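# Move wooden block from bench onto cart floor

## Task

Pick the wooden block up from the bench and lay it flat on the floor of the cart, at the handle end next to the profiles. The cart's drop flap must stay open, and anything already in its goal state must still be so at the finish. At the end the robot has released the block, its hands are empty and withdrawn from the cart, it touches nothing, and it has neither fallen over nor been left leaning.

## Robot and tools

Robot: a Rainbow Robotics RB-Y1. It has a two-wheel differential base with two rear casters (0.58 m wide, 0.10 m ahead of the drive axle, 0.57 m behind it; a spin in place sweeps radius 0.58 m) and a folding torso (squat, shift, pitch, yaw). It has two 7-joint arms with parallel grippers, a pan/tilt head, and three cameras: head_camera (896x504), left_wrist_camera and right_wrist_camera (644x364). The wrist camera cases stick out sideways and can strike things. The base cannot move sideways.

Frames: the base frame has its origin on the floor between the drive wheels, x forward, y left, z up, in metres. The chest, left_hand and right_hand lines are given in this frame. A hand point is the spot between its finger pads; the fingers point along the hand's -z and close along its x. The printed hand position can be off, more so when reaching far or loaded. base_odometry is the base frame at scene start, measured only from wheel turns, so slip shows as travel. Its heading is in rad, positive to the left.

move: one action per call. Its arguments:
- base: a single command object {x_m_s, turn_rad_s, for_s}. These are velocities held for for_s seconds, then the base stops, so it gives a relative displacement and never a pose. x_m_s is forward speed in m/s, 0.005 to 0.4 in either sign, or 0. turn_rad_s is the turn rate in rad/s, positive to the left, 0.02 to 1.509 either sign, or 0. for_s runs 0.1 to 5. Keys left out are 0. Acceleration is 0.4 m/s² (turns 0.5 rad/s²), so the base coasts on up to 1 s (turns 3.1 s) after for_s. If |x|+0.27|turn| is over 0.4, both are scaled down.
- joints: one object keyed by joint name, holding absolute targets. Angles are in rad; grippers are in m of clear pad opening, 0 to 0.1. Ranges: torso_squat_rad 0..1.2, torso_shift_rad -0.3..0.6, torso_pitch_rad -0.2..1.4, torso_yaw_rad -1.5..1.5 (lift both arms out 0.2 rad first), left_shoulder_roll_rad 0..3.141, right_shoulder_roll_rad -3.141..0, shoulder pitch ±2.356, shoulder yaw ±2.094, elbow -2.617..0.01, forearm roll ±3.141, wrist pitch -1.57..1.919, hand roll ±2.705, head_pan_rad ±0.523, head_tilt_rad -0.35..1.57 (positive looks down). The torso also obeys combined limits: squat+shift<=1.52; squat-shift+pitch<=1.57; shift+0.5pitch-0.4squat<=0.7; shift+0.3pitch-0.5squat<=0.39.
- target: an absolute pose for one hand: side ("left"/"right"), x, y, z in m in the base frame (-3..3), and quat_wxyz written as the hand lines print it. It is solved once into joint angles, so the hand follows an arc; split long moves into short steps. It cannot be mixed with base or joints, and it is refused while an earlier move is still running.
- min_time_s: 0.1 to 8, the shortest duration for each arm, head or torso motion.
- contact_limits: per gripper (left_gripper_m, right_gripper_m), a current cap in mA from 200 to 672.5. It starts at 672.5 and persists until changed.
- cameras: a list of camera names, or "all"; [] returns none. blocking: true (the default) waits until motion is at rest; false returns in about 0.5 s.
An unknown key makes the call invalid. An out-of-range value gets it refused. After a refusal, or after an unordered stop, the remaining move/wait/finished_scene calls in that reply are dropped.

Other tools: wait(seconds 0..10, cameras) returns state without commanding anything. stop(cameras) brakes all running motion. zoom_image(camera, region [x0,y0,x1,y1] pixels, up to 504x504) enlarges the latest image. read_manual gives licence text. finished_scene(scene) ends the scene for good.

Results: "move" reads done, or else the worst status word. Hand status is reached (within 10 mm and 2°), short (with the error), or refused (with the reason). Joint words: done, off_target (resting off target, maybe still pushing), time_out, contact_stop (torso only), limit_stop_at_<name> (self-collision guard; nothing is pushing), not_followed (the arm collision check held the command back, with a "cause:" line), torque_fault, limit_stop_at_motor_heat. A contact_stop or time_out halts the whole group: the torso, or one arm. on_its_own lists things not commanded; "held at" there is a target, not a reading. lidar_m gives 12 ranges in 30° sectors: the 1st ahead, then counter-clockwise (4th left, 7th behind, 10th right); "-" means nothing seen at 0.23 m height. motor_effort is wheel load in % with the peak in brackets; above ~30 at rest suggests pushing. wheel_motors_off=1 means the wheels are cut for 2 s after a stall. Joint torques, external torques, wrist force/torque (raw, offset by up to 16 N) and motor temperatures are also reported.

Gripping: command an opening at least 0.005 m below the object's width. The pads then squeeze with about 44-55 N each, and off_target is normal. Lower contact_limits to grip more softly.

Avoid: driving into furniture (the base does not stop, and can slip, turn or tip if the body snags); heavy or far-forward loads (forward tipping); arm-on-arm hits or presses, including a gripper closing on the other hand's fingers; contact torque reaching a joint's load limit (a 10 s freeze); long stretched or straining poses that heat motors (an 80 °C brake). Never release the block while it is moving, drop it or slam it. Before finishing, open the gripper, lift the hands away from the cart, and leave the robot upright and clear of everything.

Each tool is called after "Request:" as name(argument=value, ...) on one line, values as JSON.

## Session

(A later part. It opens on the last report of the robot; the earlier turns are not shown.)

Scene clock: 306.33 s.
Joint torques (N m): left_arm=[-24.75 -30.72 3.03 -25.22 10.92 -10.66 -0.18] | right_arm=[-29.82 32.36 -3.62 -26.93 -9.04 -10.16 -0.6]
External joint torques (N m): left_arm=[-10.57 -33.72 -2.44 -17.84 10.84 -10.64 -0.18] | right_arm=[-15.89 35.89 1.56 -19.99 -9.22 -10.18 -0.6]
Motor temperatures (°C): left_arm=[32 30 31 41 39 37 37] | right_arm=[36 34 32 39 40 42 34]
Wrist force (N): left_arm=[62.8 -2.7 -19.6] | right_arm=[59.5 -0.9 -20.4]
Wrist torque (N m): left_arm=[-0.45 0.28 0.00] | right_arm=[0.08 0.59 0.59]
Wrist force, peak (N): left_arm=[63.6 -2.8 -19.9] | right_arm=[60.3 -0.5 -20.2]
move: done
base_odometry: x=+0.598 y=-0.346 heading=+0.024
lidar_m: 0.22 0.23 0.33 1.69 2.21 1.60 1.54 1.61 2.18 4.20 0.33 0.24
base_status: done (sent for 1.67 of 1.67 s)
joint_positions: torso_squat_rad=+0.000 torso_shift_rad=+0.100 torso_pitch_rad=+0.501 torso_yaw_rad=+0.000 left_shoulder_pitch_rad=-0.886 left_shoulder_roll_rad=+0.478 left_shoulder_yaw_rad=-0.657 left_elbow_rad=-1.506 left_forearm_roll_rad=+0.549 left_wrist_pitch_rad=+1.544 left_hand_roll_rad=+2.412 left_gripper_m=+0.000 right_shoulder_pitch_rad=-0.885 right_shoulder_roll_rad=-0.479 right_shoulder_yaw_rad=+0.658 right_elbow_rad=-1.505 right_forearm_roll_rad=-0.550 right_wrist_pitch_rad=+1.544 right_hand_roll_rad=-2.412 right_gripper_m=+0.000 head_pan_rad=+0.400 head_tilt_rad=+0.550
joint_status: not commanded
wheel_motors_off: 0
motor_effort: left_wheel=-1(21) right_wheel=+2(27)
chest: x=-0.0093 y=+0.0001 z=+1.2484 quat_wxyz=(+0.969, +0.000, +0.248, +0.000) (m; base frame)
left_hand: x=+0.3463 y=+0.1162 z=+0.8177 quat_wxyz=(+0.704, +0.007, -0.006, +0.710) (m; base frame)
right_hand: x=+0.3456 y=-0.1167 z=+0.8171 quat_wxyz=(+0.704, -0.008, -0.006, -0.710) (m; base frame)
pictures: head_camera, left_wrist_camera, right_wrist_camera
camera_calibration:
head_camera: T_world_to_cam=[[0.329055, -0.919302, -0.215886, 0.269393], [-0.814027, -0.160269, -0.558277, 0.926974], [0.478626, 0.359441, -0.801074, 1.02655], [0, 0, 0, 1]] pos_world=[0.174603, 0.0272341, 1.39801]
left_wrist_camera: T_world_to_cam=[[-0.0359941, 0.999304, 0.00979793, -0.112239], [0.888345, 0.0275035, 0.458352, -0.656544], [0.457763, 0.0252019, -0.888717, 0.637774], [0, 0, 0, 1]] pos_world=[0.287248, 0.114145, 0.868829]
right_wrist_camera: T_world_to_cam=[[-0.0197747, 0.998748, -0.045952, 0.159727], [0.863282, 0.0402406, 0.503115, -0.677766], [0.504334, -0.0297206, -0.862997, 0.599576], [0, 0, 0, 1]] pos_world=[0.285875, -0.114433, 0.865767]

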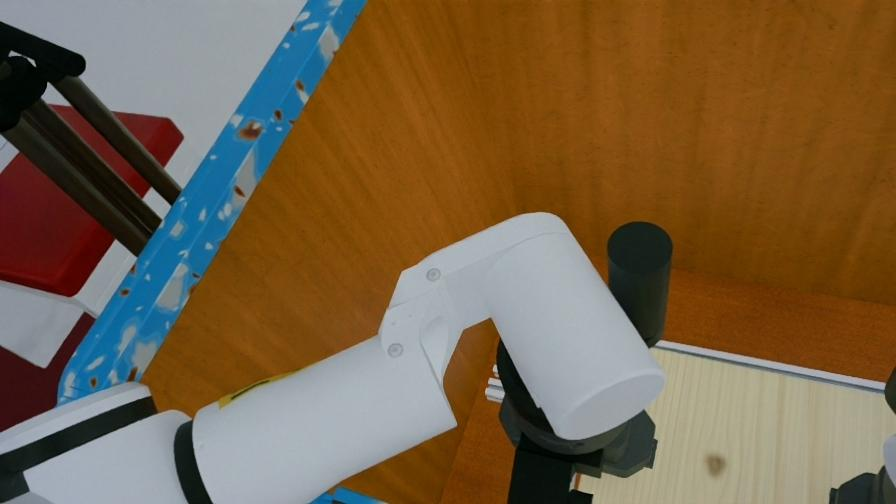

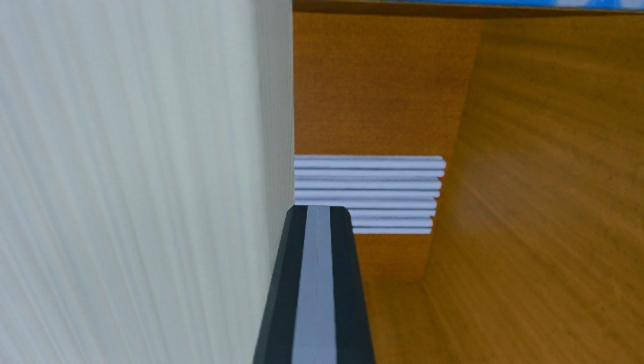

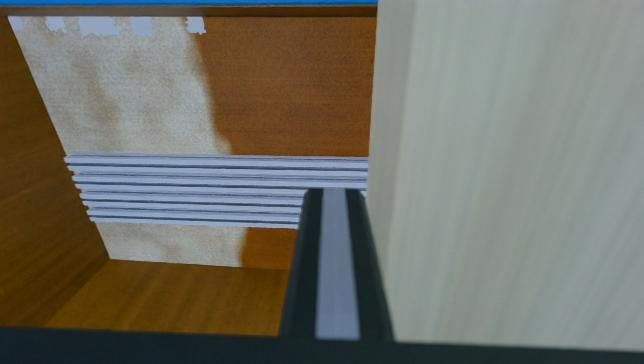

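Request:
move(base={"x_m_s":0.1,"for_s":0.65}, cameras=["left_wrist_camera","right_wrist_camera"])

Request:
zoom_image(camera="left_wrist_camera", region=[280, 0, 520, 290])

Request:
zoom_image(camera="right_wrist_camera", region=[150, 0, 390, 290])

Scene clock: 317.27 s.
Joint torques (N m): left_arm=[-25.01 -30.92 2.52 -25.01 10.99 -10.63 -0.16] | right_arm=[-30.06 32.78 -3.63 -26.92 -9.02 -10.25 -0.64]
External joint torques (N m): left_arm=[-10.83 -33.92 -2.95 -17.63 10.91 -10.61 -0.15] | right_arm=[-16.13 36.31 1.55 -19.98 -9.2 -10.28 -0.64]
Motor temperatures (°C): left_arm=[32 30 31 42 39 37 37] | right_arm=[36 34 31 39 40 42 34]
Wrist force (N): left_arm=[62.3 -3.5 -19.8] | right_arm=[59.5 -0.4 -20.0]
Wrist torque (N m): left_arm=[-0.44 0.26 -0.01] | right_arm=[0.05 0.61 0.59]
Wrist force, peak (N): left_arm=[63.2 -2.2 -20.2] | right_arm=[60.6 -0.8 -19.5]
move: done
base_odometry: x=+0.665 y=-0.344 heading=+0.024
lidar_m: 0.15 0.16 0.24 1.67 2.32 1.67 1.60 1.68 2.29 0.67 0.24 0.17
base_status: done (sent for 0.67 of 0.67 s)
joint_positions: torso_squat_rad=+0.000 torso_shift_rad=+0.100 torso_pitch_rad=+0.501 torso_yaw_rad=+0.000 left_shoulder_pitch_rad=-0.886 left_shoulder_roll_rad=+0.478 left_shoulder_yaw_rad=-0.657 left_elbow_rad=-1.506 left_forearm_roll_rad=+0.549 left_wrist_pitch_rad=+1.544 left_hand_roll_rad=+2.412 left_gripper_m=+0.000 right_shoulder_pitch_rad=-0.885 right_shoulder_roll_rad=-0.479 right_shoulder_yaw_rad=+0.658 right_elbow_rad=-1.505 right_forearm_roll_rad=-0.550 right_wrist_pitch_rad=+1.544 right_hand_roll_rad=-2.412 right_gripper_m=+0.000 head_pan_rad=+0.400 head_tilt_rad=+0.550
joint_status: not commanded
wheel_motors_off: 0
motor_effort: left_wheel=-3(21) right_wheel=-1(26)
chest: x=-0.0092 y=+0.0001 z=+1.2484 quat_wxyz=(+0.969, +0.000, +0.248, +0.000) (m; base frame)
left_hand: x=+0.3463 y=+0.1162 z=+0.8176 quat_wxyz=(+0.704, +0.007, -0.006, +0.710) (m; base frame)
right_hand: x=+0.3457 y=-0.1167 z=+0.8171 quat_wxyz=(+0.704, -0.008, -0.006, -0.710) (m; base frame)
pictures: left_wrist_camera, right_wrist_camera
camera_calibration:
left_wrist_camera: T_world_to_cam=[[-0.0359962, 0.999304, 0.00980387, -0.112239], [0.888447, 0.0275082, 0.458153, -0.656445], [0.457565, 0.025202, -0.888819, 0.637786], [0, 0, 0, 1]] pos_world=[0.287348, 0.114145, 0.868729]
right_wrist_camera: T_world_to_cam=[[-0.0197805, 0.998748, -0.0459475, 0.15972], [0.863351, 0.0402394, 0.502997, -0.677634], [0.504216, -0.0297192, -0.863066, 0.599584], [0, 0, 0, 1]] pos_world=[0.285875, -0.114433, 0.865667]

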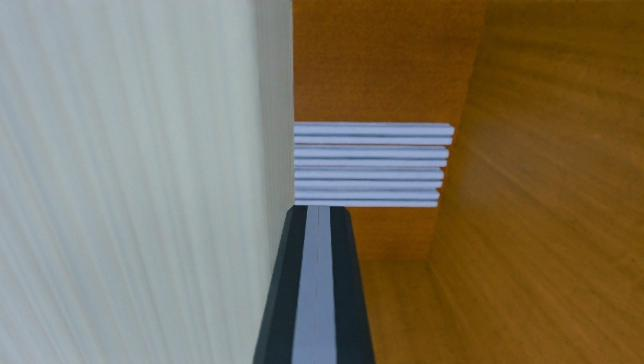

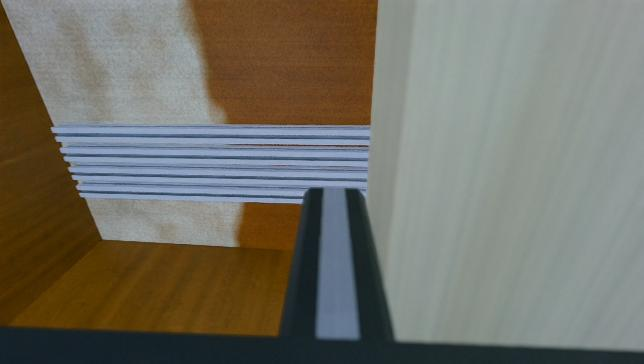

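Scaled by 1.738 from the camera's 644x364 image, which has a finer 1265x715 frame.

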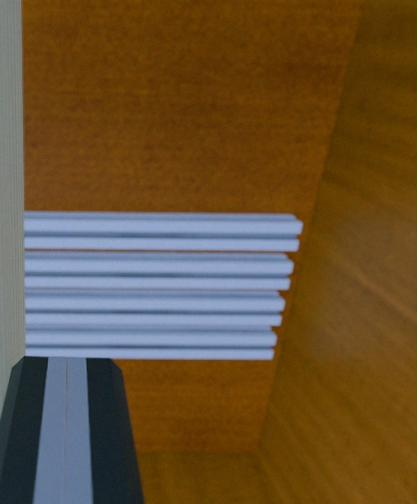

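Scaled by 1.738 from the camera's 644x364 image, which has a finer 1265x715 frame.

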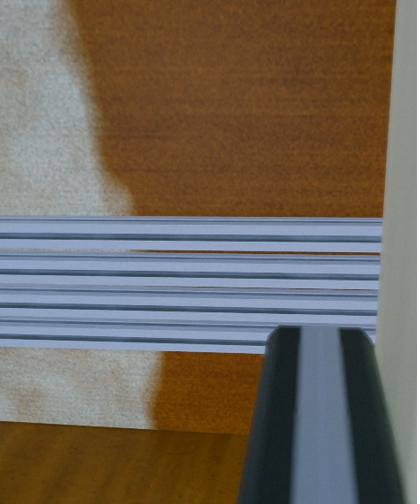

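Request:
move(joints={"torso_squat_rad":0.11,"torso_shift_rad":0.125,"torso_pitch_rad":0.65,"left_shoulder_pitch_rad":-0.85,"left_shoulder_roll_rad":0.438,"left_shoulder_yaw_rad":-0.712,"left_elbow_rad":-1.411,"left_forearm_roll_rad":0.398,"left_wrist_pitch_rad":1.313,"left_hand_roll_rad":2.432,"right_shoulder_pitch_rad":-0.85,"right_shoulder_roll_rad":-0.438,"right_shoulder_yaw_rad":0.712,"right_elbow_rad":-1.411,"right_forearm_roll_rad":-0.398,"right_wrist_pitch_rad":1.313,"right_hand_roll_rad":-2.432,"head_pan_rad":0,"head_tilt_rad":0.8}, min_time_s=2, cameras=["head_camera","left_wrist_camera","right_wrist_camera"])

Scene clock: 323.63 s.
Joint torques (N m): left_arm=[-22.74 -36.6 -1.57 -28.4 10.53 -12.06 0.76] | right_arm=[-24.88 39.76 0.77 -30.37 -9.03 -10.89 -0.75]
External joint torques (N m): left_arm=[-12.11 -38.23 -5.4 -20.95 10.44 -12.04 0.77] | right_arm=[-14.49 41.96 4.44 -23.4 -9.2 -10.91 -0.76]
Motor temperatures (°C): left_arm=[32 30 31 42 39 37 37] | right_arm=[36 34 31 39 40 42 34]
Wrist force (N): left_arm=[66.9 -1.2 -20.5] | right_arm=[63.3 0.1 -20.8]
Wrist torque (N m): left_arm=[-0.42 0.34 -0.36] | right_arm=[0.09 0.72 0.52]
Wrist force, peak (N): left_arm=[74.4 -2.4 -20.3] | right_arm=[71.0 0.5 -19.7]
move: done
base_odometry: x=+0.665 y=-0.344 heading=+0.024
lidar_m: 0.15 0.16 0.24 1.66 2.32 1.67 1.59 1.68 2.27 0.69 0.24 0.18
base_status: not commanded
joint_positions: torso_squat_rad=+0.110 torso_shift_rad=+0.125 torso_pitch_rad=+0.651 torso_yaw_rad=+0.000 left_shoulder_pitch_rad=-0.847 left_shoulder_roll_rad=+0.447 left_shoulder_yaw_rad=-0.710 left_elbow_rad=-1.406 left_forearm_roll_rad=+0.395 left_wrist_pitch_rad=+1.316 left_hand_roll_rad=+2.432 left_gripper_m=+0.000 right_shoulder_pitch_rad=-0.846 right_shoulder_roll_rad=-0.448 right_shoulder_yaw_rad=+0.711 right_elbow_rad=-1.405 right_forearm_roll_rad=-0.396 right_wrist_pitch_rad=+1.316 right_hand_roll_rad=-2.432 right_gripper_m=+0.000 head_pan_rad=+0.000 head_tilt_rad=+0.800
joint_status: all done
wheel_motors_off: 0
motor_effort: left_wheel=-1(3) right_wheel=+1(2)
chest: x=+0.0464 y=+0.0001 z=+1.2170 quat_wxyz=(+0.948, +0.000, +0.320, +0.000) (m; base frame)
left_hand: x=+0.3451 y=+0.1148 z=+0.6977 quat_wxyz=(+0.705, +0.007, -0.005, +0.709) (m; base frame)
right_hand: x=+0.3448 y=-0.1155 z=+0.6974 quat_wxyz=(+0.705, -0.008, -0.005, -0.709) (m; base frame)
pictures: head_camera, left_wrist_camera, right_wrist_camera
camera_calibration:
head_camera: T_world_to_cam=[[-0.0225124, -0.999502, -0.0221329, 0.0334471], [-0.984041, 0.026062, -0.176023, 0.473622], [0.176512, 0.017817, -0.984137, 1.25373], [0, 0, 0, 1]] pos_world=[0.245518, -0.00125081, 1.31795]
left_wrist_camera: T_world_to_cam=[[-0.0315151, 0.999471, 0.00801002, -0.11006], [0.888928, 0.0243638, 0.457399, -0.599677], [0.456962, 0.0215353, -0.889226, 0.532774], [0, 0, 0, 1]] pos_world=[0.286144, 0.113139, 0.748929]
right_wrist_camera: T_world_to_cam=[[-0.0241672, 0.998725, -0.0443144, 0.15333], [0.863176, 0.043208, 0.503051, -0.616328], [0.504324, -0.0260938, -0.86312, 0.497188], [0, 0, 0, 1]] pos_world=[0.284961, -0.113531, 0.745972]

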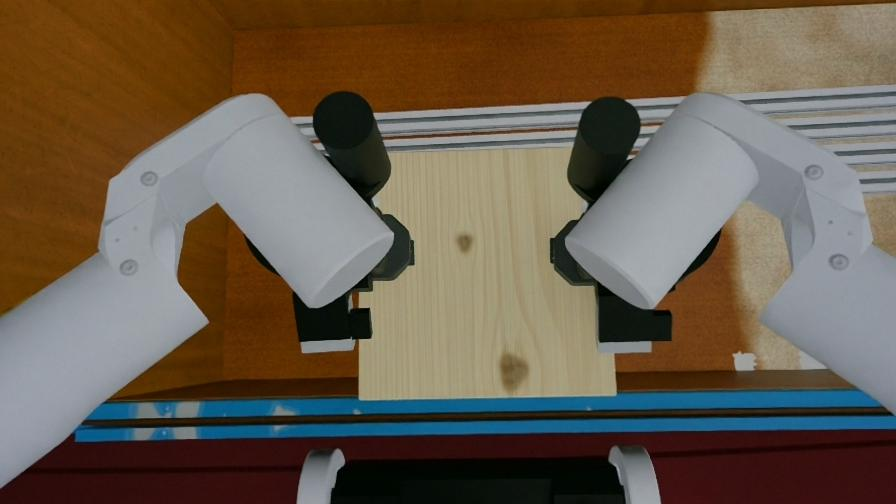

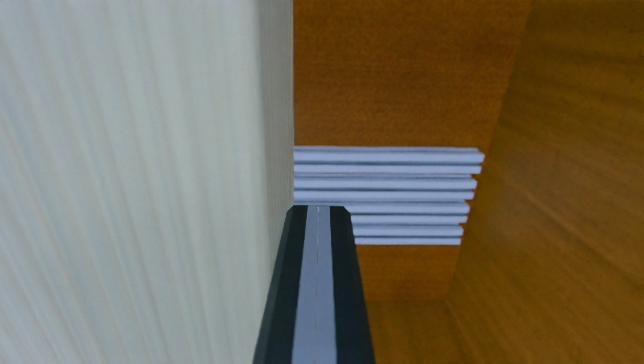

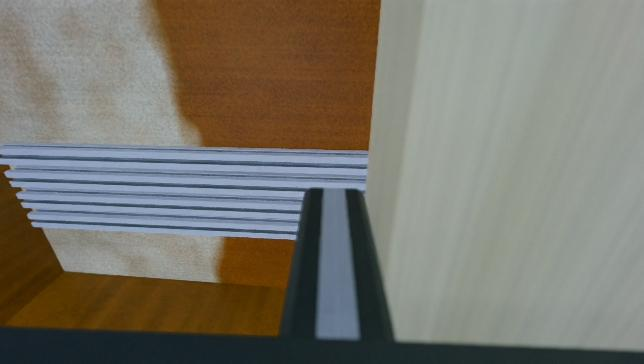

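Request:
move(base={"x_m_s":0.05,"for_s":0.2}, cameras=[])

Request:
move(joints={"torso_squat_rad":0.225,"torso_shift_rad":0.15,"torso_pitch_rad":0.8,"left_shoulder_pitch_rad":-0.87,"left_shoulder_roll_rad":0.408,"left_shoulder_yaw_rad":-0.733,"left_elbow_rad":-1.286,"left_forearm_roll_rad":0.274,"left_wrist_pitch_rad":1.126,"left_hand_roll_rad":2.464,"right_shoulder_pitch_rad":-0.87,"right_shoulder_roll_rad":-0.408,"right_shoulder_yaw_rad":0.733,"right_elbow_rad":-1.286,"right_forearm_roll_rad":-0.274,"right_wrist_pitch_rad":1.126,"right_hand_roll_rad":-2.464,"head_tilt_rad":0.65}, min_time_s=2, cameras=["head_camera","left_wrist_camera","right_wrist_camera"])

Scene clock: 327.20 s.
Joint torques (N m): left_arm=[-22.84 -36.37 -1.31 -28.71 10.72 -11.86 0.8] | right_arm=[-25.72 39.78 0.8 -30.82 -9.34 -10.83 -0.7]
External joint torques (N m): left_arm=[-12.21 -38 -5.14 -21.26 10.63 -11.84 0.8] | right_arm=[-15.35 41.98 4.46 -23.85 -9.51 -10.86 -0.7]
Motor temperatures (°C): left_arm=[32 30 31 42 39 37 37] | right_arm=[36 34 31 40 40 42 34]
Wrist force (N): left_arm=[66.1 -2.1 -20.7] | right_arm=[62.9 0.3 -20.7]
Wrist torque (N m): left_arm=[-0.45 0.30 -0.36] | right_arm=[0.09 0.72 0.50]
Wrist force, peak (N): left_arm=[66.8 -1.5 -21.0] | right_arm=[63.9 0.4 -19.8]
move: done
base_odometry: x=+0.675 y=-0.344 heading=+0.023
lidar_m: 0.15 0.16 0.22 1.65 2.32 1.69 1.61 1.70 2.30 0.65 0.23 0.16
base_status: done (sent for 0.2 of 0.2 s)
joint_positions: torso_squat_rad=+0.110 torso_shift_rad=+0.125 torso_pitch_rad=+0.651 torso_yaw_rad=+0.000 left_shoulder_pitch_rad=-0.847 left_shoulder_roll_rad=+0.447 left_shoulder_yaw_rad=-0.710 left_elbow_rad=-1.406 left_forearm_roll_rad=+0.395 left_wrist_pitch_rad=+1.316 left_hand_roll_rad=+2.432 left_gripper_m=+0.000 right_shoulder_pitch_rad=-0.846 right_shoulder_roll_rad=-0.448 right_shoulder_yaw_rad=+0.711 right_elbow_rad=-1.405 right_forearm_roll_rad=-0.396 right_wrist_pitch_rad=+1.316 right_hand_roll_rad=-2.432 right_gripper_m=+0.000 head_pan_rad=+0.000 head_tilt_rad=+0.800
joint_status: not commanded
wheel_motors_off: 0
motor_effort: left_wheel=-1(21) right_wheel=+2(24)
chest: x=+0.0464 y=+0.0001 z=+1.2170 quat_wxyz=(+0.948, +0.000, +0.320, +0.000) (m; base frame)
left_hand: x=+0.3451 y=+0.1148 z=+0.6976 quat_wxyz=(+0.705, +0.007, -0.005, +0.709) (m; base frame)
right_hand: x=+0.3447 y=-0.1155 z=+0.6973 quat_wxyz=(+0.705, -0.008, -0.005, -0.709) (m; base frame)
pictures: none
No camera images: "cameras" was empty.

Scene clock: 329.50 s.
Joint torques (N m): left_arm=[-20.83 -34.15 -3.54 -27.23 8.05 -11 0.77] | right_arm=[-22.33 37.36 3.96 -28.44 -7.23 -9.47 -0.47]
External joint torques (N m): left_arm=[-13.13 -34.69 -5.94 -20.21 7.96 -10.98 0.77] | right_arm=[-14.85 38.47 6.3 -21.9 -7.39 -9.49 -0.47]
Motor temperatures (°C): left_arm=[32 30 31 42 39 38 37] | right_arm=[36 34 31 40 40 42 34]
Wrist force (N): left_arm=[58.0 0.1 -20.3] | right_arm=[54.9 1.4 -19.3]
Wrist torque (N m): left_arm=[-0.38 0.25 -0.45] | right_arm=[0.08 0.60 -0.04]
Wrist force, peak (N): left_arm=[72.7 -1.1 -20.8] | right_arm=[69.9 0.4 -19.9]
move: done
base_odometry: x=+0.675 y=-0.344 heading=+0.023
lidar_m: 0.14 0.16 0.21 1.66 2.33 1.69 1.61 1.68 2.30 0.64 0.22 0.16
base_status: not commanded
joint_positions: torso_squat_rad=+0.225 torso_shift_rad=+0.150 torso_pitch_rad=+0.801 torso_yaw_rad=+0.000 left_shoulder_pitch_rad=-0.867 left_shoulder_roll_rad=+0.416 left_shoulder_yaw_rad=-0.731 left_elbow_rad=-1.281 left_forearm_roll_rad=+0.272 left_wrist_pitch_rad=+1.129 left_hand_roll_rad=+2.464 left_gripper_m=+0.000 right_shoulder_pitch_rad=-0.866 right_shoulder_roll_rad=-0.418 right_shoulder_yaw_rad=+0.731 right_elbow_rad=-1.281 right_forearm_roll_rad=-0.272 right_wrist_pitch_rad=+1.128 right_hand_roll_rad=-2.464 right_gripper_m=+0.000 head_pan_rad=+0.000 head_tilt_rad=+0.650
joint_status: all done
wheel_motors_off: 0
motor_effort: left_wheel=+0(2) right_wheel=+1(3)
chest: x=+0.0963 y=+0.0001 z=+1.1706 quat_wxyz=(+0.921, +0.000, +0.390, +0.000) (m; base frame)
left_hand: x=+0.3440 y=+0.1149 z=+0.5876 quat_wxyz=(+0.706, +0.007, -0.004, +0.708) (m; base frame)
right_hand: x=+0.3439 y=-0.1156 z=+0.5874 quat_wxyz=(+0.706, -0.008, -0.005, -0.708) (m; base frame)
pictures: head_camera, left_wrist_camera, right_wrist_camera
camera_calibration:
head_camera: T_world_to_cam=[[-0.0225124, -0.999502, -0.0221329, 0.0335025], [-0.984041, 0.026062, -0.176023, 0.530493], [0.176512, 0.017817, -0.984137, 1.17365], [0, 0, 0, 1]] pos_world=[0.315618, -0.00125081, 1.24915]
left_wrist_camera: T_world_to_cam=[[-0.0295813, 0.99953, 0.00805118, -0.109991], [0.889665, 0.0226563, 0.456051, -0.547586], [0.455654, 0.0206534, -0.889917, 0.436237], [0, 0, 0, 1]] pos_world=[0.285141, 0.113336, 0.638827]
right_wrist_camera: T_world_to_cam=[[-0.0260056, 0.998686, -0.044164, 0.149164], [0.863596, 0.0446962, 0.5022, -0.55974], [0.503514, -0.0250798, -0.863623, 0.403399], [0, 0, 0, 1]] pos_world=[0.284151, -0.113832, 0.636073]

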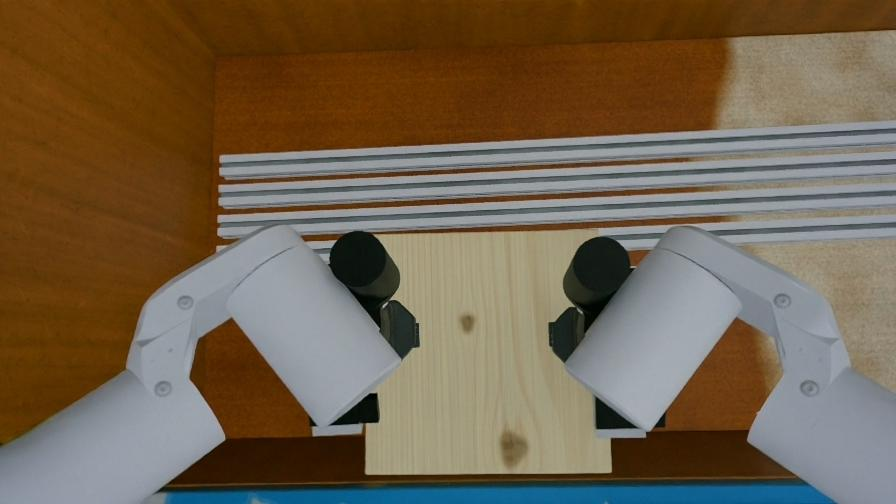

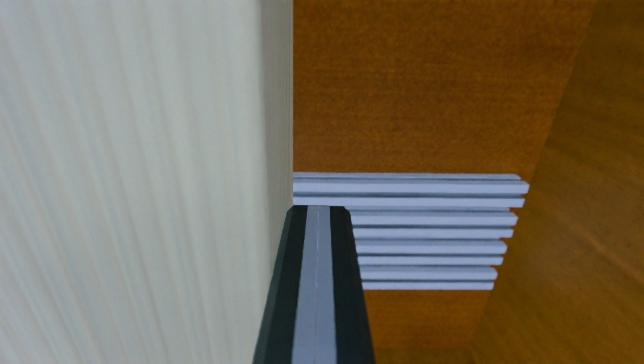

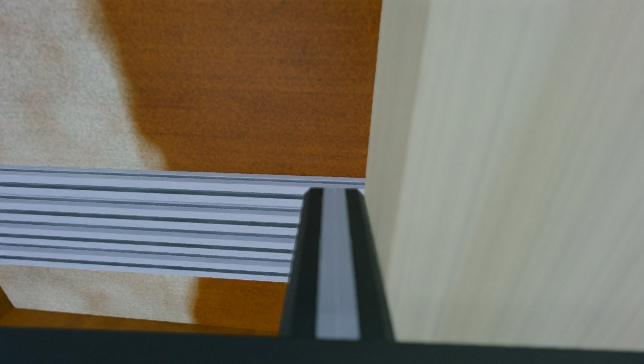

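Request:
move(joints={"torso_squat_rad":0.34,"torso_shift_rad":0.175,"torso_pitch_rad":0.95,"left_shoulder_pitch_rad":-0.942,"left_shoulder_roll_rad":0.367,"left_shoulder_yaw_rad":-0.733,"left_elbow_rad":-1.115,"left_forearm_roll_rad":0.17,"left_wrist_pitch_rad":0.946,"left_hand_roll_rad":2.501,"right_shoulder_pitch_rad":-0.942,"right_shoulder_roll_rad":-0.367,"right_shoulder_yaw_rad":0.733,"right_elbow_rad":-1.115,"right_forearm_roll_rad":-0.17,"right_wrist_pitch_rad":0.946,"right_hand_roll_rad":-2.501,"head_tilt_rad":0.5}, min_time_s=2, cameras=["head_camera"])

Scene clock: 335.23 s.
Joint torques (N m): left_arm=[-20.78 -36.27 -2.76 -28.26 6.68 -11.77 0.75] | right_arm=[-19.25 40.56 3.5 -28.57 -6.2 -9.86 0.32]
External joint torques (N m): left_arm=[-15.28 -35.74 -4.02 -22.06 6.6 -11.75 0.76] | right_arm=[-13.92 40.58 4.75 -22.79 -6.34 -9.88 0.32]
Motor temperatures (°C): left_arm=[32 30 31 42 38 38 37] | right_arm=[36 34 31 40 39 42 34]
Wrist force (N): left_arm=[57.9 3.5 -20.2] | right_arm=[55.0 3.9 -18.7]
Wrist torque (N m): left_arm=[-0.47 0.06 -0.42] | right_arm=[-0.26 0.38 -0.66]
Wrist force, peak (N): left_arm=[78.7 1.3 -21.3] | right_arm=[74.8 2.2 -20.5]
move: done
base_odometry: x=+0.675 y=-0.344 heading=+0.023
lidar_m: 0.14 0.15 0.22 1.66 2.34 1.69 1.62 1.69 2.30 0.66 0.22 0.15
base_status: not commanded
joint_positions: torso_squat_rad=+0.340 torso_shift_rad=+0.175 torso_pitch_rad=+0.951 torso_yaw_rad=+0.000 left_shoulder_pitch_rad=-0.938 left_shoulder_roll_rad=+0.376 left_shoulder_yaw_rad=-0.732 left_elbow_rad=-1.109 left_forearm_roll_rad=+0.168 left_wrist_pitch_rad=+0.949 left_hand_roll_rad=+2.501 left_gripper_m=+0.000 right_shoulder_pitch_rad=-0.939 right_shoulder_roll_rad=-0.377 right_shoulder_yaw_rad=+0.732 right_elbow_rad=-1.109 right_forearm_roll_rad=-0.168 right_wrist_pitch_rad=+0.948 right_hand_roll_rad=-2.501 right_gripper_m=+0.000 head_pan_rad=+0.000 head_tilt_rad=+0.500
joint_status: all done
wheel_motors_off: 0
motor_effort: left_wheel=-1(2) right_wheel=+2(3)
chest: x=+0.1389 y=+0.0001 z=+1.1102 quat_wxyz=(+0.889, +0.000, +0.458, +0.000) (m; base frame)
left_hand: x=+0.3433 y=+0.1142 z=+0.4750 quat_wxyz=(+0.706, +0.007, -0.004, +0.708) (m; base frame)
right_hand: x=+0.3438 y=-0.1149 z=+0.4749 quat_wxyz=(+0.706, -0.007, -0.004, -0.708) (m; base frame)
pictures: head_camera
camera_calibration:
head_camera: T_world_to_cam=[[-0.0225124, -0.999502, -0.0221329, 0.0329451], [-0.984041, 0.026062, -0.176023, 0.573797], [0.176512, 0.017817, -0.984137, 1.07904], [0, 0, 0, 1]] pos_world=[0.374918, -0.00125081, 1.16365]

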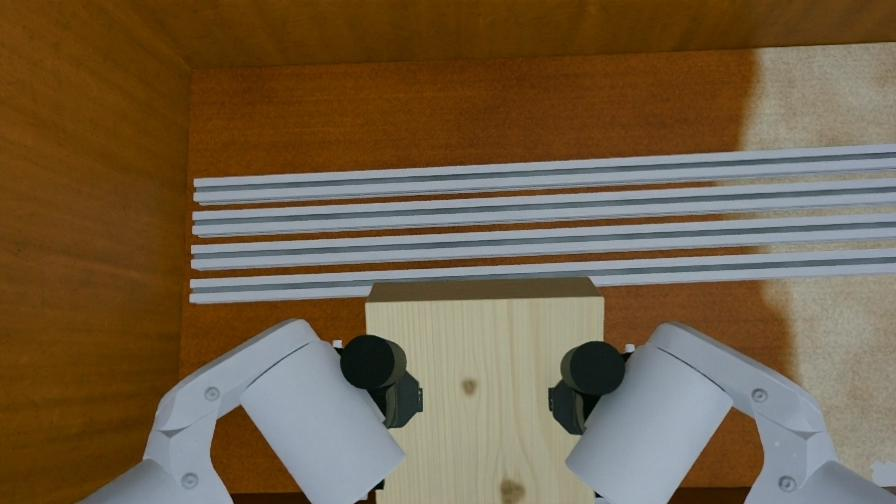

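Request:
move(joints={"torso_squat_rad":0.45,"torso_shift_rad":0.2,"torso_pitch_rad":1.1,"left_shoulder_pitch_rad":-1.052,"left_shoulder_roll_rad":0.332,"left_shoulder_yaw_rad":-0.72,"left_elbow_rad":-0.934,"left_forearm_roll_rad":0.081,"left_wrist_pitch_rad":0.787,"left_hand_roll_rad":2.544,"right_shoulder_pitch_rad":-1.052,"right_shoulder_roll_rad":-0.332,"right_shoulder_yaw_rad":0.72,"right_elbow_rad":-0.934,"right_forearm_roll_rad":-0.081,"right_wrist_pitch_rad":0.787,"right_hand_roll_rad":-2.544,"head_tilt_rad":0.35}, min_time_s=2, cameras=["head_camera","left_wrist_camera","right_wrist_camera"])

Scene clock: 339.90 s.
Joint torques (N m): left_arm=[-18.99 -37.32 -3.37 -27.09 5.39 -11.58 0.74] | right_arm=[-16.91 41.67 4.2 -26.93 -4.65 -9.9 0.27]
External joint torques (N m): left_arm=[-15.06 -35.83 -3.84 -21.87 5.32 -11.55 0.74] | right_arm=[-13.08 40.7 4.71 -22.08 -4.76 -9.92 0.27]
Motor temperatures (°C): left_arm=[32 31 31 43 38 38 37] | right_arm=[36 35 31 40 39 42 34]
Wrist force (N): left_arm=[56.6 2.7 -20.3] | right_arm=[52.9 4.0 -16.6]
Wrist torque (N m): left_arm=[-0.35 0.15 -0.40] | right_arm=[-0.38 0.32 -0.63]
Wrist force, peak (N): left_arm=[76.8 2.5 -20.6] | right_arm=[73.4 4.1 -19.5]
move: done
base_odometry: x=+0.675 y=-0.344 heading=+0.024
lidar_m: 0.15 0.16 0.22 1.66 2.34 1.68 1.62 1.69 2.29 0.64 0.23 0.15
base_status: not commanded
joint_positions: torso_squat_rad=+0.450 torso_shift_rad=+0.200 torso_pitch_rad=+1.100 torso_yaw_rad=+0.000 left_shoulder_pitch_rad=-1.048 left_shoulder_roll_rad=+0.341 left_shoulder_yaw_rad=-0.719 left_elbow_rad=-0.929 left_forearm_roll_rad=+0.080 left_wrist_pitch_rad=+0.790 left_hand_roll_rad=+2.544 left_gripper_m=+0.000 right_shoulder_pitch_rad=-1.049 right_shoulder_roll_rad=-0.342 right_shoulder_yaw_rad=+0.719 right_elbow_rad=-0.928 right_forearm_roll_rad=-0.080 right_wrist_pitch_rad=+0.789 right_hand_roll_rad=-2.544 right_gripper_m=+0.000 head_pan_rad=+0.000 head_tilt_rad=+0.350
joint_status: all done
wheel_motors_off: 0
motor_effort: left_wheel=+0(1) right_wheel=-2(5)
chest: x=+0.1732 y=+0.0001 z=+1.0385 quat_wxyz=(+0.852, +0.000, +0.523, +0.000) (m; base frame)
left_hand: x=+0.3432 y=+0.1141 z=+0.3628 quat_wxyz=(+0.707, +0.006, -0.004, +0.707) (m; base frame)
right_hand: x=+0.3437 y=-0.1148 z=+0.3628 quat_wxyz=(+0.707, -0.007, -0.004, -0.707) (m; base frame)
pictures: head_camera, left_wrist_camera, right_wrist_camera
camera_calibration:
head_camera: T_world_to_cam=[[-0.0225072, -0.999502, -0.0221399, 0.0318173], [-0.984003, 0.0260619, -0.176233, 0.602909], [0.176722, 0.0178193, -0.984099, 0.973067], [0, 0, 0, 1]] pos_world=[0.422018, -0.00125082, 1.06455]
left_wrist_camera: T_world_to_cam=[[-0.0259534, 0.999647, 0.00566435, -0.107759], [0.889744, 0.0205162, 0.455998, -0.444056], [0.455721, 0.0168745, -0.889963, 0.237123], [0, 0, 0, 1]] pos_world=[0.284238, 0.11283, 0.414129]
right_wrist_camera: T_world_to_cam=[[-0.0296833, 0.998698, -0.041493, 0.138672], [0.862849, 0.0465568, 0.503314, -0.446692], [0.50459, -0.0208622, -0.863107, 0.209477], [0, 0, 0, 1]] pos_world=[0.283844, -0.113324, 0.411381]

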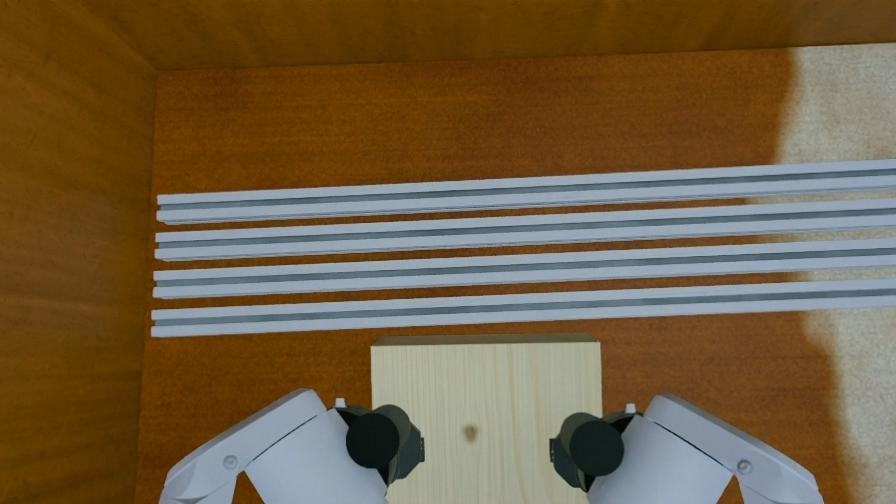

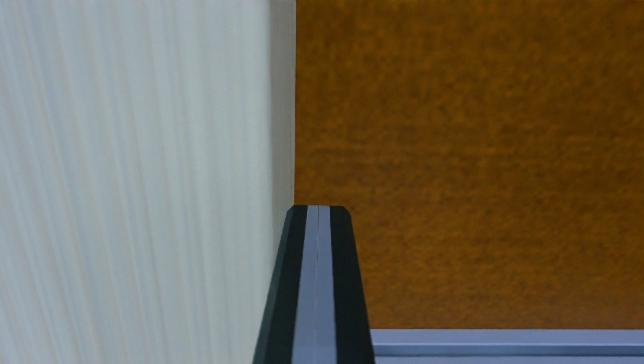

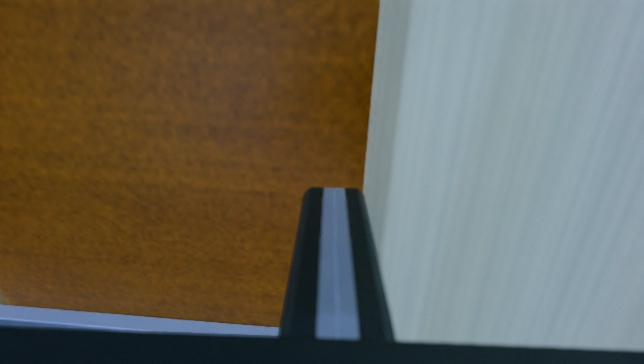

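Request:
move(joints={"torso_squat_rad":0.6,"torso_shift_rad":0.22,"head_tilt_rad":0.45}, min_time_s=2, cameras=["head_camera"])

Request:
move(joints={"torso_squat_rad":0.625,"torso_shift_rad":0.224}, min_time_s=1, cameras=["right_wrist_camera"])

Scene clock: 343.70 s.
Joint torques (N m): left_arm=[-20.58 -42.58 -5.76 -30.41 6.38 -12.85 0.72] | right_arm=[-18.81 39.07 5.11 -19.05 -3.32 -14.82 0.27]
External joint torques (N m): left_arm=[-16.26 -41.2 -6.34 -25.12 6.33 -12.81 0.72] | right_arm=[-14.63 38.24 5.72 -14.14 -3.45 -14.82 0.27]
Motor temperatures (°C): left_arm=[32 31 31 43 38 38 37] | right_arm=[36 35 31 40 39 42 34]
Wrist force (N): left_arm=[65.4 2.3 -22.8] | right_arm=[74.5 -20.6 98.8]
Wrist torque (N m): left_arm=[-0.49 1.04 -0.61] | right_arm=[0.49 2.91 -0.41]
Wrist force, peak (N): left_arm=[79.8 5.3 29.9] | right_arm=[108.2 -41.5 195.0]
move: contact_stop
base_odometry: x=+0.675 y=-0.344 heading=+0.023
lidar_m: 0.14 0.15 0.22 1.67 2.32 1.68 1.61 1.69 2.30 0.65 0.22 0.16
base_status: not commanded
joint_positions: torso_squat_rad=+0.567 torso_shift_rad=+0.209 torso_pitch_rad=+1.086 torso_yaw_rad=-0.002 left_shoulder_pitch_rad=-1.048 left_shoulder_roll_rad=+0.342 left_shoulder_yaw_rad=-0.718 left_elbow_rad=-0.928 left_forearm_roll_rad=+0.079 left_wrist_pitch_rad=+0.790 left_hand_roll_rad=+2.544 left_gripper_m=+0.000 right_shoulder_pitch_rad=-1.048 right_shoulder_roll_rad=-0.341 right_shoulder_yaw_rad=+0.718 right_elbow_rad=-0.930 right_forearm_roll_rad=-0.080 right_wrist_pitch_rad=+0.791 right_hand_roll_rad=-2.544 right_gripper_m=+0.000 head_pan_rad=+0.000 head_tilt_rad=+0.450
joint_status: torso_squat_rad contact_stop (moved +0.117 of +0.150); the others done
wheel_motors_off: 0
on_its_own: torso_squat_rad is held at +0.566, not at your +0.600, since a contact_stop
motor_effort: left_wheel=+2(9) right_wheel=+10(26)
chest: x=+0.1684 y=+0.0003 z=+1.0024 quat_wxyz=(+0.856, -0.001, +0.517, -0.001) (m; base frame)
left_hand: x=+0.3483 y=+0.1143 z=+0.3288 quat_wxyz=(+0.707, +0.002, -0.009, +0.707) (m; base frame)
right_hand: x=+0.3486 y=-0.1152 z=+0.3298 quat_wxyz=(+0.707, -0.002, -0.010, -0.707) (m; base frame)
pictures: head_camera
camera_calibration:
head_camera: T_world_to_cam=[[-0.0250643, -0.99952, -0.0181896, 0.0278541], [-0.995431, 0.0266304, -0.091691, 0.504349], [0.0921315, 0.0158084, -0.995621, 0.983893], [0, 0, 0, 1]] pos_world=[0.412096, -0.00114406, 1.02634]

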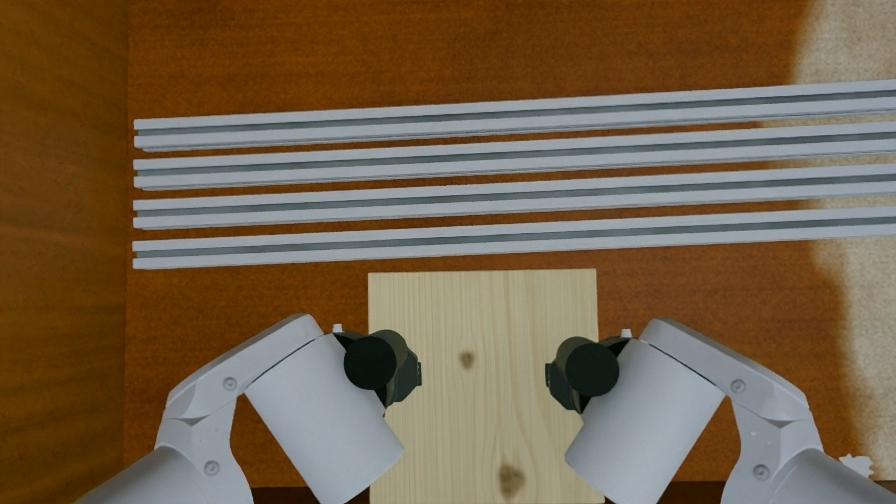

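not run: a stop that you did not command came earlier in this reply.

Request:
move(joints={"torso_squat_rad":0.535,"torso_shift_rad":0.2,"torso_pitch_rad":1.1,"torso_yaw_rad":0}, min_time_s=1)

Scene clock: 346.03 s.
Joint torques (N m): left_arm=[-11.57 -41.59 -7.47 -27.43 7.66 -10.09 0.73] | right_arm=[-7.67 46.23 7.99 -24.22 -7.25 -8.9 0.17]
External joint torques (N m): left_arm=[-7.56 -40.14 -7.97 -22.2 7.6 -10.06 0.73] | right_arm=[-3.76 45.3 8.53 -19.36 -7.37 -8.91 0.17]
Motor temperatures (°C): left_arm=[32 31 31 43 38 38 37] | right_arm=[36 35 31 40 38 43 34]
Wrist force (N): left_arm=[60.4 -11.7 -26.2] | right_arm=[61.6 19.1 -4.8]
Wrist torque (N m): left_arm=[-0.44 0.97 -0.43] | right_arm=[-0.29 1.31 -0.59]
Wrist force, peak (N): left_arm=[66.2 1.9 -23.8] | right_arm=[74.6 -20.7 99.1]
move: done
base_odometry: x=+0.675 y=-0.344 heading=+0.023
lidar_m: 0.14 0.15 0.21 1.66 2.33 1.69 1.61 1.70 2.30 0.64 0.23 0.16
base_status: not commanded
joint_positions: torso_squat_rad=+0.535 torso_shift_rad=+0.200 torso_pitch_rad=+1.100 torso_yaw_rad=+0.000 left_shoulder_pitch_rad=-1.050 left_shoulder_roll_rad=+0.342 left_shoulder_yaw_rad=-0.718 left_elbow_rad=-0.928 left_forearm_roll_rad=+0.079 left_wrist_pitch_rad=+0.789 left_hand_roll_rad=+2.544 left_gripper_m=+0.000 right_shoulder_pitch_rad=-1.051 right_shoulder_roll_rad=-0.343 right_shoulder_yaw_rad=+0.718 right_elbow_rad=-0.929 right_forearm_roll_rad=-0.079 right_wrist_pitch_rad=+0.789 right_hand_roll_rad=-2.544 right_gripper_m=+0.000 head_pan_rad=+0.000 head_tilt_rad=+0.450
joint_status: all done
wheel_motors_off: 0
motor_effort: left_wheel=-7(7) right_wheel=-4(11)
chest: x=+0.1675 y=+0.0002 z=+1.0111 quat_wxyz=(+0.853, +0.000, +0.523, +0.000) (m; base frame)
left_hand: x=+0.3396 y=+0.1145 z=+0.3356 quat_wxyz=(+0.707, +0.005, -0.005, +0.707) (m; base frame)
right_hand: x=+0.3407 y=-0.1149 z=+0.3359 quat_wxyz=(+0.707, -0.005, -0.006, -0.707) (m; base frame)
pictures: head_camera, left_wrist_camera, right_wrist_camera
camera_calibration:
head_camera: T_world_to_cam=[[-0.0246092, -0.999507, -0.0194986, 0.0290897], [-0.99663, 0.0260558, -0.0777856, 0.490313], [0.0782553, 0.0175186, -0.996779, 0.996079], [0, 0, 0, 1]] pos_world=[0.411428, -0.00115008, 1.03158]
left_wrist_camera: T_world_to_cam=[[-0.0262016, 0.99964, 0.00579432, -0.10808], [0.888183, 0.0206195, 0.459027, -0.429027], [0.458743, 0.0171736, -0.888403, 0.212935], [0, 0, 0, 1]] pos_world=[0.28054, 0.11323, 0.386733]
right_wrist_camera: T_world_to_cam=[[-0.029506, 0.998698, -0.041618, 0.137551], [0.860699, 0.046556, 0.506981, -0.431106], [0.508259, -0.0208615, -0.860952, 0.185828], [0, 0, 0, 1]] pos_world=[0.280662, -0.113424, 0.384276]

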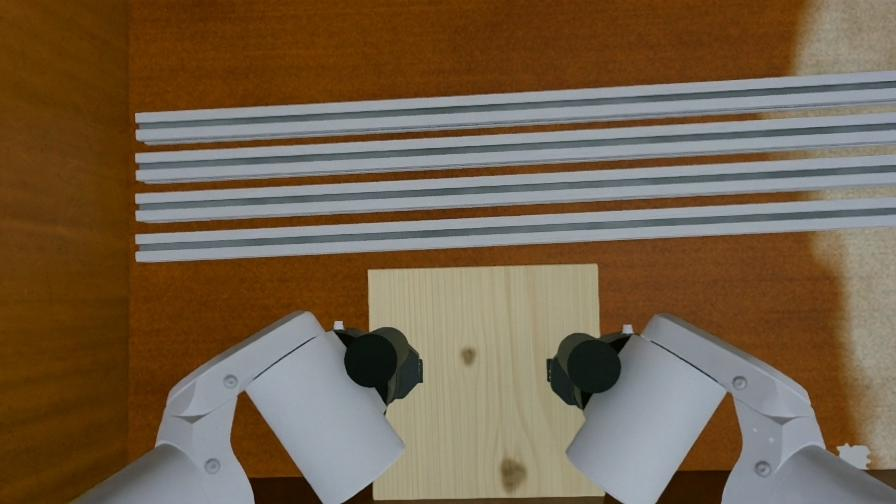

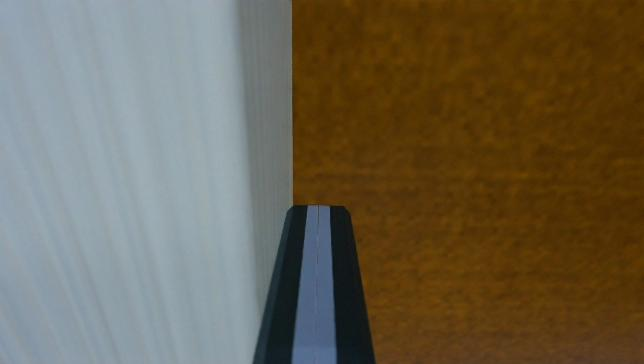

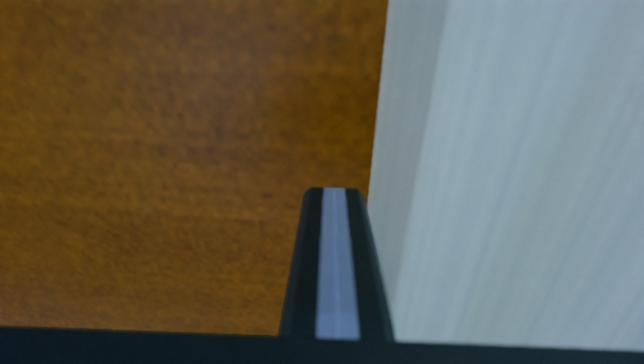

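Request:
move(joints={"torso_squat_rad":0.525,"torso_shift_rad":0.222}, min_time_s=1.5, cameras=["head_camera"])

Request:
zoom_image(camera="head_camera", region=[330, 240, 640, 504])

Scene clock: 351.63 s.
Joint torques (N m): left_arm=[-17.97 -38.95 -5.84 -27.4 5.98 -11.08 0.6] | right_arm=[-15.24 43.91 7.64 -27.67 -5.26 -9.51 0.16]
External joint torques (N m): left_arm=[-14.02 -37.47 -6.33 -22.18 5.91 -11.06 0.6] | right_arm=[-11.4 42.97 8.16 -22.82 -5.37 -9.53 0.16]
Motor temperatures (°C): left_arm=[32 31 31 43 38 38 37] | right_arm=[35 36 32 40 38 42 34]
Wrist force (N): left_arm=[58.6 2.7 -20.3] | right_arm=[55.5 4.0 -18.8]
Wrist torque (N m): left_arm=[-0.61 0.90 -0.52] | right_arm=[-0.22 1.01 -0.55]
Wrist force, peak (N): left_arm=[60.6 -11.5 -27.1] | right_arm=[61.8 19.5 -5.3]
move: done
base_odometry: x=+0.675 y=-0.344 heading=+0.023
lidar_m: 0.14 0.16 0.22 1.66 2.33 1.69 1.62 1.69 2.30 0.65 0.22 0.16
base_status: not commanded
joint_positions: torso_squat_rad=+0.525 torso_shift_rad=+0.222 torso_pitch_rad=+1.101 torso_yaw_rad=+0.000 left_shoulder_pitch_rad=-1.049 left_shoulder_roll_rad=+0.341 left_shoulder_yaw_rad=-0.718 left_elbow_rad=-0.928 left_forearm_roll_rad=+0.079 left_wrist_pitch_rad=+0.790 left_hand_roll_rad=+2.544 left_gripper_m=+0.000 right_shoulder_pitch_rad=-1.049 right_shoulder_roll_rad=-0.343 right_shoulder_yaw_rad=+0.718 right_elbow_rad=-0.928 right_forearm_roll_rad=-0.080 right_wrist_pitch_rad=+0.789 right_hand_roll_rad=-2.544 right_gripper_m=+0.000 head_pan_rad=+0.000 head_tilt_rad=+0.450
joint_status: all done
wheel_motors_off: 0
motor_effort: left_wheel=-4(8) right_wheel=-3(7)
chest: x=+0.1813 y=+0.0001 z=+1.0115 quat_wxyz=(+0.852, +0.000, +0.523, +0.000) (m; base frame)
left_hand: x=+0.3516 y=+0.1144 z=+0.3358 quat_wxyz=(+0.707, +0.006, -0.004, +0.707) (m; base frame)
right_hand: x=+0.3523 y=-0.1153 z=+0.3358 quat_wxyz=(+0.707, -0.007, -0.005, -0.707) (m; base frame)
pictures: head_camera
camera_calibration:
head_camera: T_world_to_cam=[[-0.024518, -0.999508, -0.0195706, 0.0294707], [-0.996694, 0.0259564, -0.0769842, 0.503384], [0.0774543, 0.0176184, -0.99684, 0.995597], [0, 0, 0, 1]] pos_world=[0.42533, -0.00115063, 1.03178]

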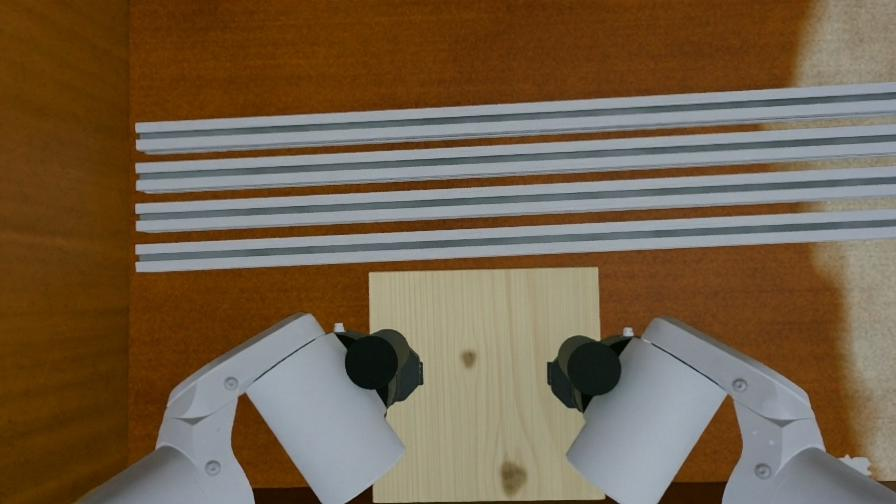

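Scaled by 1.626 from the camera's 896x504 image, which has a finer 1280x720 frame.

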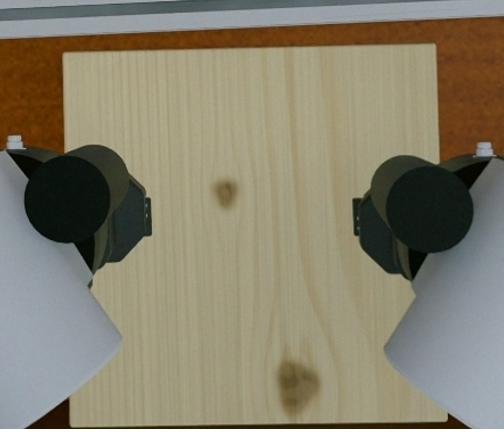

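Request:
move(joints={"torso_squat_rad":0.56,"torso_shift_rad":0.227}, min_time_s=1.5, cameras=[])

Request:
move(joints={"torso_squat_rad":0.58,"torso_shift_rad":0.23}, min_time_s=1.5, cameras=["head_camera"])

Scene clock: 356.23 s.
Joint torques (N m): left_arm=[-20.48 -40.57 -5.38 -29.74 6.22 -12.4 0.7] | right_arm=[-17.68 40.32 5.48 -21.99 -4.43 -12.63 0.38]
External joint torques (N m): left_arm=[-16.18 -39.18 -5.96 -24.46 6.17 -12.36 0.7] | right_arm=[-13.51 39.49 6.09 -17.08 -4.56 -12.63 0.37]
Motor temperatures (°C): left_arm=[32 31 31 43 37 38 37] | right_arm=[35 36 32 40 38 43 34]
Wrist force (N): left_arm=[63.0 1.3 -22.1] | right_arm=[67.9 -6.9 53.1]
Wrist torque (N m): left_arm=[-0.45 0.93 -0.56] | right_arm=[0.08 2.10 -0.37]
Wrist force, peak (N): left_arm=[79.7 12.1 36.1] | right_arm=[94.8 -37.6 195.0]
move: contact_stop
base_odometry: x=+0.675 y=-0.344 heading=+0.023
lidar_m: 0.14 0.15 0.21 1.66 2.32 1.69 1.61 1.69 2.30 0.64 0.23 0.15
base_status: not commanded
joint_positions: torso_squat_rad=+0.560 torso_shift_rad=+0.221 torso_pitch_rad=+1.087 torso_yaw_rad=-0.002 left_shoulder_pitch_rad=-1.048 left_shoulder_roll_rad=+0.342 left_shoulder_yaw_rad=-0.718 left_elbow_rad=-0.928 left_forearm_roll_rad=+0.079 left_wrist_pitch_rad=+0.790 left_hand_roll_rad=+2.544 left_gripper_m=+0.000 right_shoulder_pitch_rad=-1.049 right_shoulder_roll_rad=-0.342 right_shoulder_yaw_rad=+0.718 right_elbow_rad=-0.930 right_forearm_roll_rad=-0.080 right_wrist_pitch_rad=+0.790 right_hand_roll_rad=-2.544 right_gripper_m=+0.000 head_pan_rad=+0.000 head_tilt_rad=+0.450
joint_status: torso_squat_rad contact_stop (moved +0.035 of +0.035); torso_shift_rad contact_stop (moved -0.001 of +0.005)
wheel_motors_off: 0
motor_effort: left_wheel=-1(8) right_wheel=+6(16)
chest: x=+0.1758 y=+0.0002 z=+1.0033 quat_wxyz=(+0.856, -0.001, +0.517, -0.001) (m; base frame)
left_hand: x=+0.3552 y=+0.1140 z=+0.3297 quat_wxyz=(+0.707, +0.002, -0.009, +0.707) (m; base frame)
right_hand: x=+0.3557 y=-0.1154 z=+0.3305 quat_wxyz=(+0.707, -0.002, -0.010, -0.707) (m; base frame)
pictures: none
No camera images: "cameras" was empty.

not run: a stop that you did not command came earlier in this reply.


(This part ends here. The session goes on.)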